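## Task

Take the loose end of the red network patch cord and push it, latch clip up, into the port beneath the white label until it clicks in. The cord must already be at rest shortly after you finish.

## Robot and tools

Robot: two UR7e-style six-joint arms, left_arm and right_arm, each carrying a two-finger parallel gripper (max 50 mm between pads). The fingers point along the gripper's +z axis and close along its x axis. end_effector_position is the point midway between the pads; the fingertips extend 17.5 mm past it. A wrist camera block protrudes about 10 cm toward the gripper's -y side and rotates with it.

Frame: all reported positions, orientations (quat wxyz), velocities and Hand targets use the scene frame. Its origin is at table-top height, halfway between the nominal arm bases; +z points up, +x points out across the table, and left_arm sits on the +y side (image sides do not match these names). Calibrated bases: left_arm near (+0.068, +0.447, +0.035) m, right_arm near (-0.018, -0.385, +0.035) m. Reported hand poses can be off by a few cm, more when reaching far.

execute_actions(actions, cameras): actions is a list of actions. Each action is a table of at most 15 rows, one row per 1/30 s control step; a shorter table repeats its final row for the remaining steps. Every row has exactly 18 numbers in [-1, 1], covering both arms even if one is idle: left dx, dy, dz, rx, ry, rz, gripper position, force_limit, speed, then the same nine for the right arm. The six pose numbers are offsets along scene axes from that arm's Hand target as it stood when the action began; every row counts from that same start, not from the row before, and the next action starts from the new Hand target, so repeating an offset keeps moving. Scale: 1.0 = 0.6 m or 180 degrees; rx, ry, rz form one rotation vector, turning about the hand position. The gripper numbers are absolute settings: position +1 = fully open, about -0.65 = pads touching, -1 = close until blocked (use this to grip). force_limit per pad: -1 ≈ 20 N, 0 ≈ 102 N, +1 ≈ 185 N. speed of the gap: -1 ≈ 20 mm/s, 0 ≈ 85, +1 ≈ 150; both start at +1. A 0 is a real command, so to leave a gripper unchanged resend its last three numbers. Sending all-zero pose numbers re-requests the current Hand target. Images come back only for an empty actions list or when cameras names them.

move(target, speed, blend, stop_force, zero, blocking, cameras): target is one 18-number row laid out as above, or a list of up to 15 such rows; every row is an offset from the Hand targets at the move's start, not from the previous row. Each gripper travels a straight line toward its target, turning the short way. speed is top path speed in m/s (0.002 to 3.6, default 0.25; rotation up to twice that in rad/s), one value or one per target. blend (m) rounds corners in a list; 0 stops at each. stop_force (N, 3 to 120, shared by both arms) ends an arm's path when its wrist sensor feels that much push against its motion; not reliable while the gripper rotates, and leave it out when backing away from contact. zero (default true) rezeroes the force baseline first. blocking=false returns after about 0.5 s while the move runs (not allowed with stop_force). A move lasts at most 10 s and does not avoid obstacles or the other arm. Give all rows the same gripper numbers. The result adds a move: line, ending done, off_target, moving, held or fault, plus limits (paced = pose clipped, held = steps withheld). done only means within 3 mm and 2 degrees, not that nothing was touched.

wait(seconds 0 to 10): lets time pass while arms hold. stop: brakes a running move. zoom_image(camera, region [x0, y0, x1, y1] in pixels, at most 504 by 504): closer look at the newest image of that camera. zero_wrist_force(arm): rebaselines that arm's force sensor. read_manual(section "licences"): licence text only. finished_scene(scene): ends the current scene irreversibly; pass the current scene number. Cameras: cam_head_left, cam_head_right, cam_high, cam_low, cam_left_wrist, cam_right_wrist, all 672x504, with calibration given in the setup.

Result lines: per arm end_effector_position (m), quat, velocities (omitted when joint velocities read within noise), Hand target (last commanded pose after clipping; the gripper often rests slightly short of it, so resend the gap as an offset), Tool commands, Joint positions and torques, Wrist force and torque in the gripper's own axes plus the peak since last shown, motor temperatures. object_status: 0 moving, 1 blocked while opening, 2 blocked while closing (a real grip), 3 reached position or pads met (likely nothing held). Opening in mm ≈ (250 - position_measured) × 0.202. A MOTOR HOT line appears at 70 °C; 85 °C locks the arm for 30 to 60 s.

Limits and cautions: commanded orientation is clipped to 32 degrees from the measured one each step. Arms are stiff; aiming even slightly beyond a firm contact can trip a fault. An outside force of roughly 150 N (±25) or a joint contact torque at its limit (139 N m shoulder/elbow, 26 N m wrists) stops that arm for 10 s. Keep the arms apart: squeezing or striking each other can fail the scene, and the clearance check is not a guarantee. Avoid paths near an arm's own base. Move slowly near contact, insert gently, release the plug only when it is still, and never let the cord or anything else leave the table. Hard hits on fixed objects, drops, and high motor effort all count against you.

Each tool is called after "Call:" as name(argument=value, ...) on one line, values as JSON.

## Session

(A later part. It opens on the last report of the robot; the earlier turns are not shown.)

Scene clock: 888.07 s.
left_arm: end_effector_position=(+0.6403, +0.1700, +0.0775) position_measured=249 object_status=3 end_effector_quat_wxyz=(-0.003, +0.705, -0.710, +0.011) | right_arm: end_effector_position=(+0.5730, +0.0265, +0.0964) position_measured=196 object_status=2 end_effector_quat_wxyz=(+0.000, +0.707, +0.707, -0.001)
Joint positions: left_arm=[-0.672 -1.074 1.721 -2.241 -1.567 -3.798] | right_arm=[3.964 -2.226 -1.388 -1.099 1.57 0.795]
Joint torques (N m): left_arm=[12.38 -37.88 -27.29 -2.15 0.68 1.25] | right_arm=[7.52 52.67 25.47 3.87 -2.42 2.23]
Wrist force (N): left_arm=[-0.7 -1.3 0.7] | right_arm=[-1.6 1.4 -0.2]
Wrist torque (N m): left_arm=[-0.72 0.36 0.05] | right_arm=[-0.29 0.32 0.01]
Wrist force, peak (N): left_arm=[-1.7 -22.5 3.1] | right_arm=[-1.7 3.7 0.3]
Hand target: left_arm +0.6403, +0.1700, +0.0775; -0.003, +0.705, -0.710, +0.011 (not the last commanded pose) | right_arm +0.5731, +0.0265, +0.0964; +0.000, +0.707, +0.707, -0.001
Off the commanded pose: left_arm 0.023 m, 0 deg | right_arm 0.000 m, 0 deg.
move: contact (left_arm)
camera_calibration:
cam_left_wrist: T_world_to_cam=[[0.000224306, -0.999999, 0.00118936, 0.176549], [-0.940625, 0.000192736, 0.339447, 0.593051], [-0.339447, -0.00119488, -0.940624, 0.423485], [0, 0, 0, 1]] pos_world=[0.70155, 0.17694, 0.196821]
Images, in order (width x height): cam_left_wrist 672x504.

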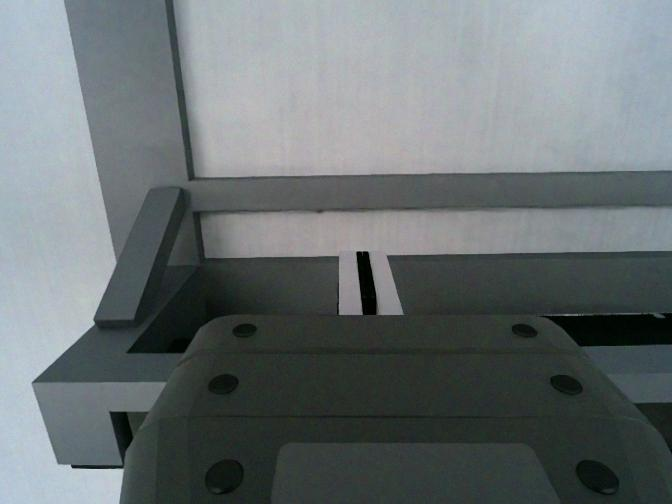

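Call:
move(target=[0,0,0,0,0,0,-0.65,-0.5,-0.5,0.02,0,0,0,0,0,-1,-0.5,-1], speed=0.008, stop_force=36, cameras=["cam_left_wrist","cam_right_wrist"])

Call:
zoom_image(camera="cam_right_wrist", region=[296, 240, 416, 340])

Scene clock: 896.50 s.
left_arm: end_effector_position=(+0.6403, +0.1700, +0.0775) position_measured=249 object_status=3 end_effector_quat_wxyz=(-0.004, +0.705, -0.710, +0.011) | right_arm: end_effector_position=(+0.5749, +0.0264, +0.0963) position_measured=196 object_status=2 end_effector_quat_wxyz=(+0.000, +0.707, +0.707, -0.001)
Joint positions: left_arm=[-0.672 -1.074 1.721 -2.241 -1.567 -3.798] | right_arm=[3.963 -2.23 -1.382 -1.102 1.57 0.793]
Joint torques (N m): left_arm=[5.48 -38.21 -16.87 -3.05 -2.12 0.94] | right_arm=[3.87 55.64 26.44 8.63 -8.14 2.29]
Wrist force (N): left_arm=[-0.8 -4.7 0.4] | right_arm=[-5.2 -34.3 -4.6]
Wrist torque (N m): left_arm=[-0.90 0.38 0.03] | right_arm=[-0.19 0.29 0.26]
Wrist force, peak (N): left_arm=[-0.1 -8.8 1.7] | right_arm=[-5.2 -42.0 -6.7]
Hand target: left_arm +0.6403, +0.1700, +0.0775; -0.003, +0.705, -0.710, +0.011 | right_arm +0.5749, +0.0264, +0.0963; +0.000, +0.707, +0.707, -0.001 (not the last commanded pose)
Off the commanded pose: left_arm 0.000 m, 0 deg | right_arm 0.010 m, 0 deg.
move: contact (right_arm)
camera_calibration:
cam_left_wrist: T_world_to_cam=[[0.000223825, -0.999999, 0.00118961, 0.176549], [-0.940669, 0.000193121, 0.339327, 0.593105], [-0.339327, -0.00119498, -0.940668, 0.42341], [0, 0, 0, 1]] pos_world=[0.70155, 0.17694, 0.196821]
cam_right_wrist: T_world_to_cam=[[0.0131509, 0.999868, 0.00953718, -0.0246659], [0.940434, -0.0156086, 0.339617, -0.558362], [0.339721, 0.00450284, -0.940516, 0.0228068], [0, 0, 0, 1]] pos_world=[0.517679, 0.0158447, 0.211314]
Images, in order (width x height): cam_left_wrist 672x504, cam_right_wrist 672x504.

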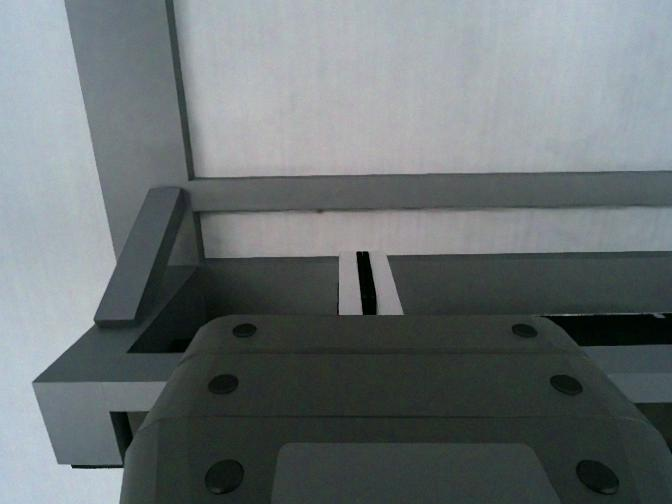

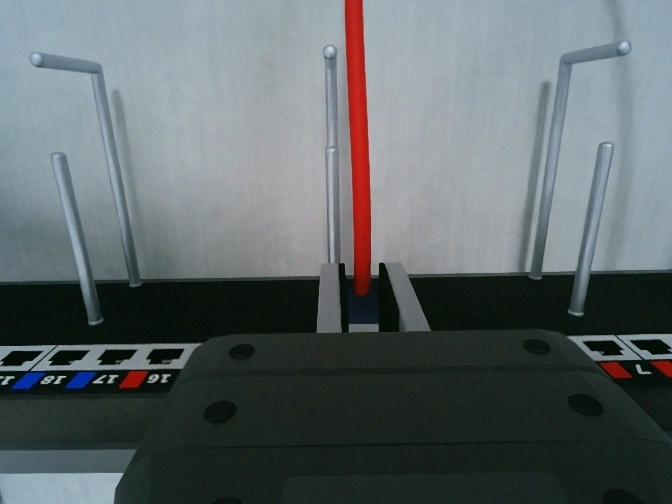

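Scaled by 4.200.

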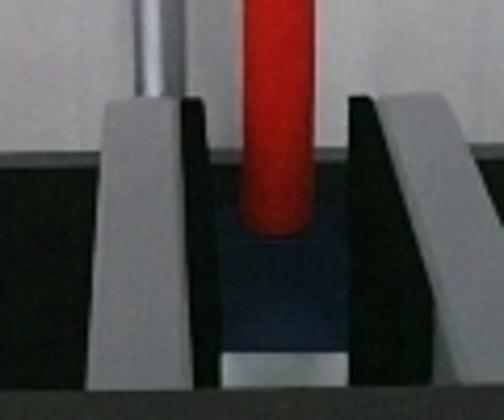

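Call:
move(target=[0,0,0,0,0,0,-0.65,-0.5,-0.5,-0.0083,0,0,0,0,0,-1,-0.5,-1], speed=0.004)

Call:
move(target=[0,0,0,0,0,0,-0.65,-0.5,-0.5,-0.0083,0,0,0,0,0,-1,-0.5,-1], speed=0.004, stop_force=10, cameras=["cam_right_wrist","cam_head_left","cam_head_right"])

Scene clock: 909.77 s.
left_arm: end_effector_position=(+0.6403, +0.1700, +0.0775) position_measured=249 object_status=3 end_effector_quat_wxyz=(-0.003, +0.705, -0.710, +0.011) | right_arm: end_effector_position=(+0.5700, +0.0264, +0.0963) position_measured=196 object_status=2 end_effector_quat_wxyz=(+0.000, +0.707, +0.707, -0.001)
Joint positions: left_arm=[-0.672 -1.074 1.721 -2.241 -1.567 -3.798] | right_arm=[3.968 -2.221 -1.397 -1.096 1.57 0.798]
Joint torques (N m): left_arm=[-11.74 -42.02 -13.55 -1.71 0.58 0.99] | right_arm=[23.96 50.35 7.08 -0.41 7.79 2.53]
Wrist force (N): left_arm=[-0.6 -1.2 0.7] | right_arm=[-0.3 27.3 -2.8]
Wrist torque (N m): left_arm=[-0.69 0.34 0.05] | right_arm=[-0.23 0.10 0.01]
Wrist force, peak (N): left_arm=[-0.7 -5.0 0.5] | right_arm=[-5.1 -34.7 -4.5]
Hand target: left_arm +0.6403, +0.1700, +0.0775; -0.003, +0.705, -0.710, +0.011 | right_arm +0.5699, +0.0264, +0.0963; +0.000, +0.707, +0.707, -0.001
Off the commanded pose: left_arm 0.000 m, 0 deg | right_arm 0.000 m, 0 deg.
move: done

Scene clock: 911.83 s.
left_arm: end_effector_position=(+0.6403, +0.1700, +0.0775) position_measured=249 object_status=3 end_effector_quat_wxyz=(-0.003, +0.705, -0.710, +0.011) | right_arm: end_effector_position=(+0.5649, +0.0264, +0.0963) position_measured=196 object_status=2 end_effector_quat_wxyz=(+0.000, +0.707, +0.707, -0.001)
Joint positions: left_arm=[-0.672 -1.074 1.721 -2.241 -1.567 -3.798] | right_arm=[3.973 -2.212 -1.413 -1.089 1.57 0.803]
Joint torques (N m): left_arm=[-11.34 -43.43 -13.16 -2.39 1.26 1.16] | right_arm=[24.12 48.28 7.82 -0.07 7.32 2.45]
Wrist force (N): left_arm=[-0.8 -1.3 0.8] | right_arm=[-0.3 27.1 -3.0]
Wrist torque (N m): left_arm=[-0.72 0.37 0.05] | right_arm=[-0.26 0.15 0.00]
Wrist force, peak (N): left_arm=[-0.6 -1.5 0.8] | right_arm=[-0.2 27.5 -2.9]
Hand target: left_arm +0.6403, +0.1700, +0.0775; -0.003, +0.705, -0.710, +0.011 | right_arm +0.5649, +0.0264, +0.0963; +0.000, +0.707, +0.707, -0.001
Off the commanded pose: left_arm 0.000 m, 0 deg | right_arm 0.000 m, 0 deg.
move: done
camera_calibration:
cam_right_wrist: T_world_to_cam=[[0.0131841, 0.999868, 0.00944286, -0.0245311], [0.940434, -0.0156078, 0.339618, -0.548958], [0.339721, 0.00440284, -0.940516, 0.0262059], [0, 0, 0, 1]] pos_world=[0.507679, 0.0158445, 0.211315]
Images, in order (width x height): cam_head_left 672x504, cam_head_right 672x504, cam_right_wrist 672x504.

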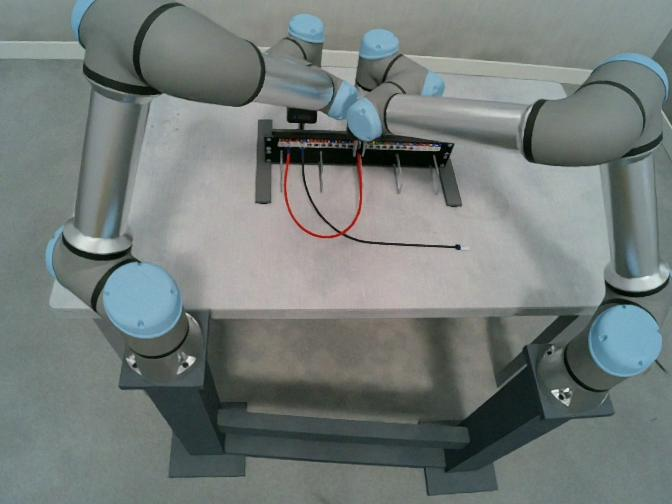

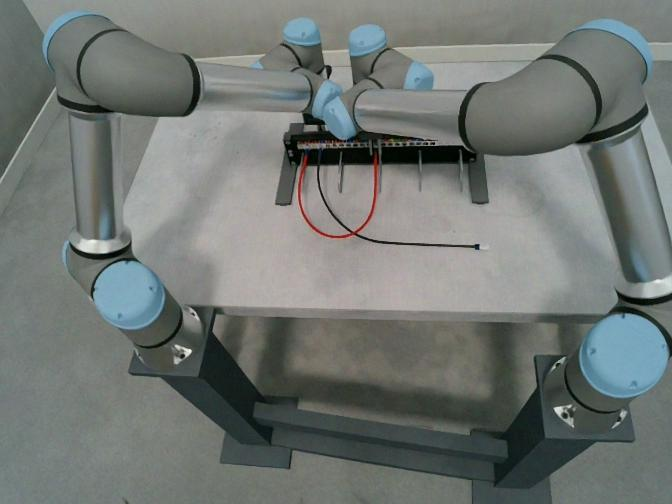

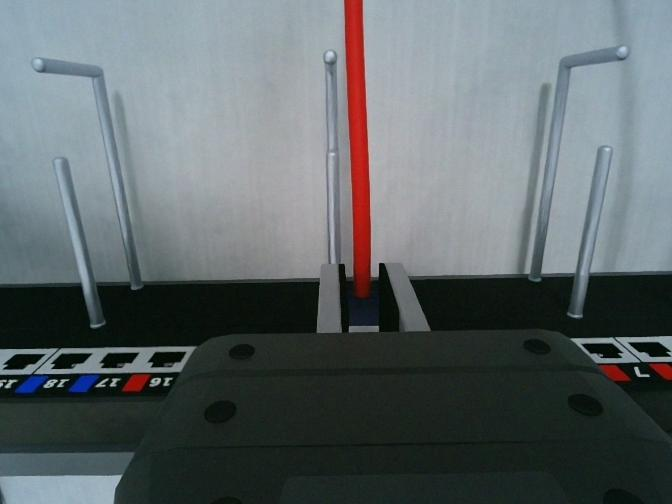

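Call:
move(target=[0,0,0,0,0,0,-0.65,-0.5,-0.5,0.0033,0,0,0,0,0,-1,-0.5,-1], speed=0.004)

Scene clock: 921.80 s.
left_arm: end_effector_position=(+0.6403, +0.1700, +0.0775) position_measured=249 object_status=3 end_effector_quat_wxyz=(-0.003, +0.705, -0.710, +0.011) | right_arm: end_effector_position=(+0.5667, +0.0265, +0.0963) position_measured=196 object_status=2 end_effector_quat_wxyz=(+0.000, +0.707, +0.707, -0.001)
Joint positions: left_arm=[-0.672 -1.074 1.721 -2.241 -1.567 -3.798] | right_arm=[3.971 -2.215 -1.407 -1.091 1.571 0.801]
Joint torques (N m): left_arm=[-10.94 -45.42 -13.66 -3.47 1.2 1.22] | right_arm=[-13.16 40.09 31.49 2.58 0.24 -2.55]
Wrist force (N): left_arm=[-0.6 -1.4 0.9] | right_arm=[-0.5 -9.9 -0.3]
Wrist torque (N m): left_arm=[-0.74 0.35 0.06] | right_arm=[-0.16 0.08 0.25]
Wrist force, peak (N): left_arm=[-0.7 -1.5 1.1] | right_arm=[0.0 27.4 -2.8]
Hand target: left_arm +0.6403, +0.1700, +0.0775; -0.003, +0.705, -0.710, +0.011 | right_arm +0.5669, +0.0264, +0.0963; +0.000, +0.707, +0.707, -0.001
Off the commanded pose: left_arm 0.000 m, 0 deg | right_arm 0.000 m, 0 deg.
move: done

Call:
move(target=[0,0,0,0,0,0,-0.65,-0.5,-0.5,-0.0008,0,0,0,0,0,-1,-0.5,-1], speed=0.004)

Call:
move(target=[0,0,0,0,0,0,-0.65,-0.5,-0.5,0,0,0,0,0,0,0.0,-0.5,-1], speed=0.02, cameras=["cam_right_wrist"])

Call:
zoom_image(camera="cam_right_wrist", region=[276, 230, 436, 340])

Scene clock: 931.37 s.
left_arm: end_effector_position=(+0.6403, +0.1700, +0.0775) position_measured=249 object_status=3 end_effector_quat_wxyz=(-0.003, +0.705, -0.710, +0.011) | right_arm: end_effector_position=(+0.5665, +0.0264, +0.0963) position_measured=196 object_status=2 end_effector_quat_wxyz=(+0.000, +0.707, +0.707, -0.001)
Joint positions: left_arm=[-0.672 -1.074 1.721 -2.241 -1.567 -3.798] | right_arm=[3.971 -2.215 -1.408 -1.091 1.57 0.802]
Joint torques (N m): left_arm=[-11.03 -48.62 -12.65 -3.87 1.3 1.14] | right_arm=[11.82 52.09 16.46 4.49 -3.02 2.43]
Wrist force (N): left_arm=[-0.5 -1.4 0.9] | right_arm=[0.9 -1.4 0.7]
Wrist torque (N m): left_arm=[-0.73 0.33 0.05] | right_arm=[-0.19 0.16 0.16]
Wrist force, peak (N): left_arm=[-0.7 -1.5 0.9] | right_arm=[0.8 -11.4 -0.3]
Hand target: left_arm +0.6403, +0.1700, +0.0775; -0.003, +0.705, -0.710, +0.011 | right_arm +0.5664, +0.0264, +0.0963; +0.000, +0.707, +0.707, -0.001
Off the commanded pose: left_arm 0.000 m, 0 deg | right_arm 0.000 m, 0 deg.
move: done

Scene clock: 932.07 s.
left_arm: end_effector_position=(+0.6403, +0.1700, +0.0775) position_measured=249 object_status=3 end_effector_quat_wxyz=(-0.003, +0.705, -0.710, +0.011) | right_arm: end_effector_position=(+0.5664, +0.0264, +0.0963) position_measured=152 object_status=3 end_effector_quat_wxyz=(+0.000, +0.707, +0.707, -0.001)
Joint positions: left_arm=[-0.672 -1.074 1.721 -2.241 -1.567 -3.798] | right_arm=[3.971 -2.215 -1.408 -1.091 1.57 0.802]
Joint torques (N m): left_arm=[-10.74 -48.52 -13.83 -3.96 1.26 1.13] | right_arm=[12.9 52.55 17.91 4.17 1.13 2.36]
Wrist force (N): left_arm=[-0.7 -1.4 0.7] | right_arm=[0.5 0.2 0.0]
Wrist torque (N m): left_arm=[-0.73 0.35 0.05] | right_arm=[0.05 -0.02 0.19]
Wrist force, peak (N): left_arm=[-0.8 -1.5 0.8] | right_arm=[1.9 0.4 -0.3]
Hand target: left_arm +0.6403, +0.1700, +0.0775; -0.003, +0.705, -0.710, +0.011 | right_arm +0.5664, +0.0264, +0.0963; +0.000, +0.707, +0.707, -0.001
Off the commanded pose: left_arm 0.000 m, 0 deg | right_arm 0.000 m, 0 deg.
move: done
camera_calibration:
cam_right_wrist: T_world_to_cam=[[0.0131832, 0.999868, 0.00944411, -0.0245507], [0.940402, -0.0156078, 0.339707, -0.550371], [0.33981, 0.00440284, -0.940484, 0.0256447], [0, 0, 0, 1]] pos_world=[0.509179, 0.0158445, 0.211315]
Images, in order (width x height): cam_right_wrist 672x504.

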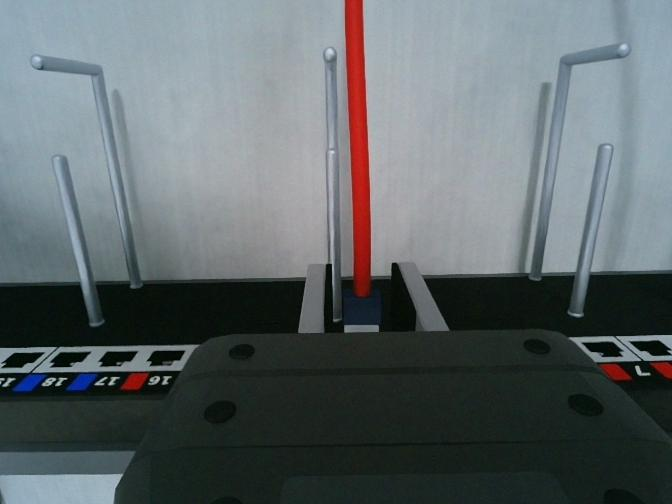

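Scaled by 3.150.

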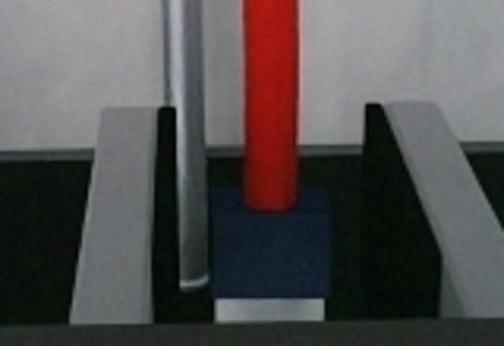

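Call:
move(target=[0.05,0,0,0,0,0,-0.65,-0.5,-0.5,0,0,0.2,0,0,0,0,-0.5,-1], speed=0.1, cameras=["cam_right_wrist","cam_head_left"])

Call:
zoom_image(camera="cam_right_wrist", region=[256, 180, 456, 330])

Scene clock: 937.80 s.
left_arm: end_effector_position=(+0.6629, +0.1701, +0.0775) position_measured=249 object_status=3 end_effector_quat_wxyz=(-0.004, +0.705, -0.710, +0.011) | right_arm: end_effector_position=(+0.5664, +0.0265, +0.1835) position_measured=152 object_status=3 end_effector_quat_wxyz=(+0.000, +0.707, +0.707, +0.000)
Joint positions: left_arm=[-0.65 -1.034 1.655 -2.214 -1.567 -3.776] | right_arm=[3.971 -2.135 -1.301 -1.277 1.57 0.802]
Joint torques (N m): left_arm=[-12.99 -53.28 -13.9 -5.07 -0.9 -1.71] | right_arm=[6.08 37.77 18.47 4.41 -1.7 0.23]
Wrist force (N): left_arm=[-0.3 -1.6 1.0] | right_arm=[0.0 0.5 -0.3]
Wrist torque (N m): left_arm=[-0.77 0.35 0.09] | right_arm=[0.07 0.06 0.21]
Wrist force, peak (N): left_arm=[-0.4 -3.0 1.1] | right_arm=[0.2 0.6 -4.3]
Hand target: left_arm +0.6629, +0.1700, +0.0775; -0.004, +0.705, -0.710, +0.011 (not the last commanded pose) | right_arm +0.5664, +0.0265, +0.1834; +0.000, +0.707, +0.707, +0.000 (not the last commanded pose)
Off the commanded pose: left_arm 0.007 m, 0 deg | right_arm 0.033 m, 0 deg.
move: held (left_arm, right_arm; a check stopped the path); limits=held
pose unreachable (left arm): on one or more control steps of this call, first in action 0 (counted from 0), this arm could not follow its commanded pose, so it was not sent that pose on those steps. It may still have moved: this result reports where it is.
cause: moving toward the commanded pose would bring a part of the arm too close to another arm (a part of this arm just beyond joint 3 (elbow) and the right arm's gripper, 7 mm apart when this arm was first held).
pose unreachable (right arm): on one or more control steps of this call, first in action 0 (counted from 0), this arm could not follow its commanded pose, so it was not sent that pose on those steps. It may still have moved: this result reports where it is.
cause: moving toward the commanded pose would bring a part of the arm too close to another arm (this arm's gripper and a part of the left arm just beyond its joint 3 (elbow), along the way the arms are being sent, or toward where that arm still pushes).
camera_calibration:
cam_right_wrist: T_world_to_cam=[[0.0131937, 0.99986, 0.0103081, -0.0255355], [0.940155, -0.0159149, 0.340376, -0.579937], [0.340493, 0.00520035, -0.940233, 0.107161], [0, 0, 0, 1]] pos_world=[0.50908, 0.0157449, 0.298417]
Images, in order (width x height): cam_head_left 672x504, cam_right_wrist 672x504.

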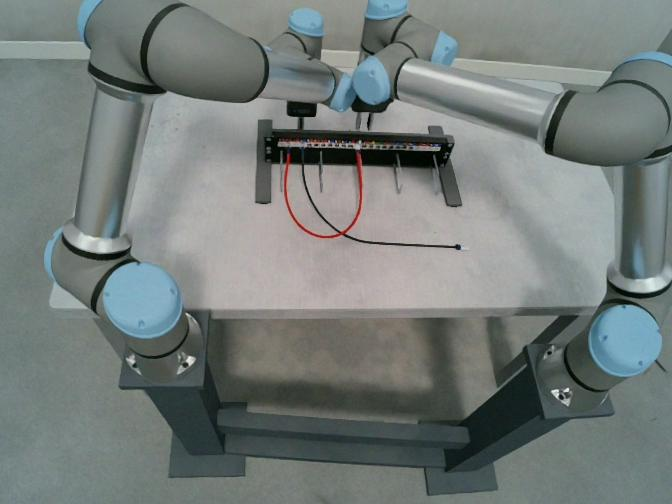

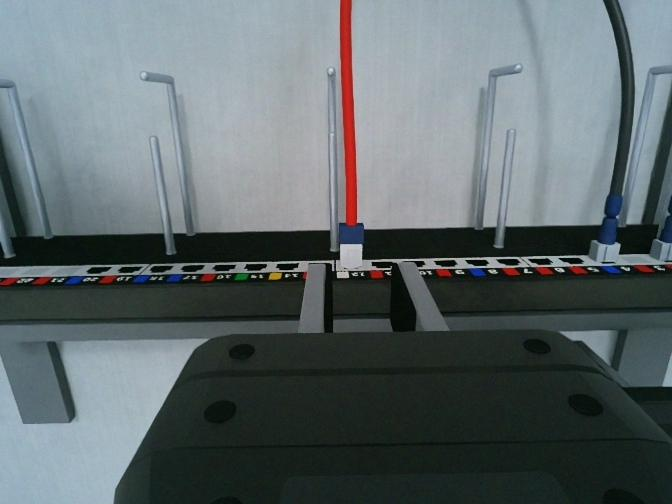

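Scaled by 2.520.

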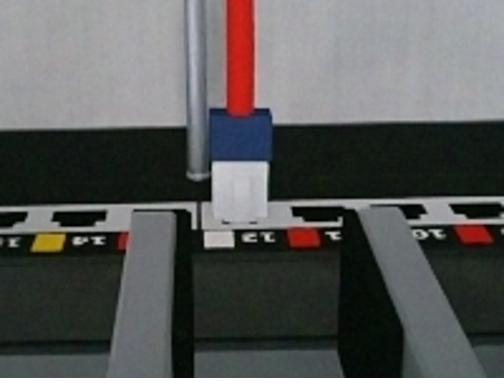

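Call:
finished_scene(scene=1)

The scene is finished: the task was done.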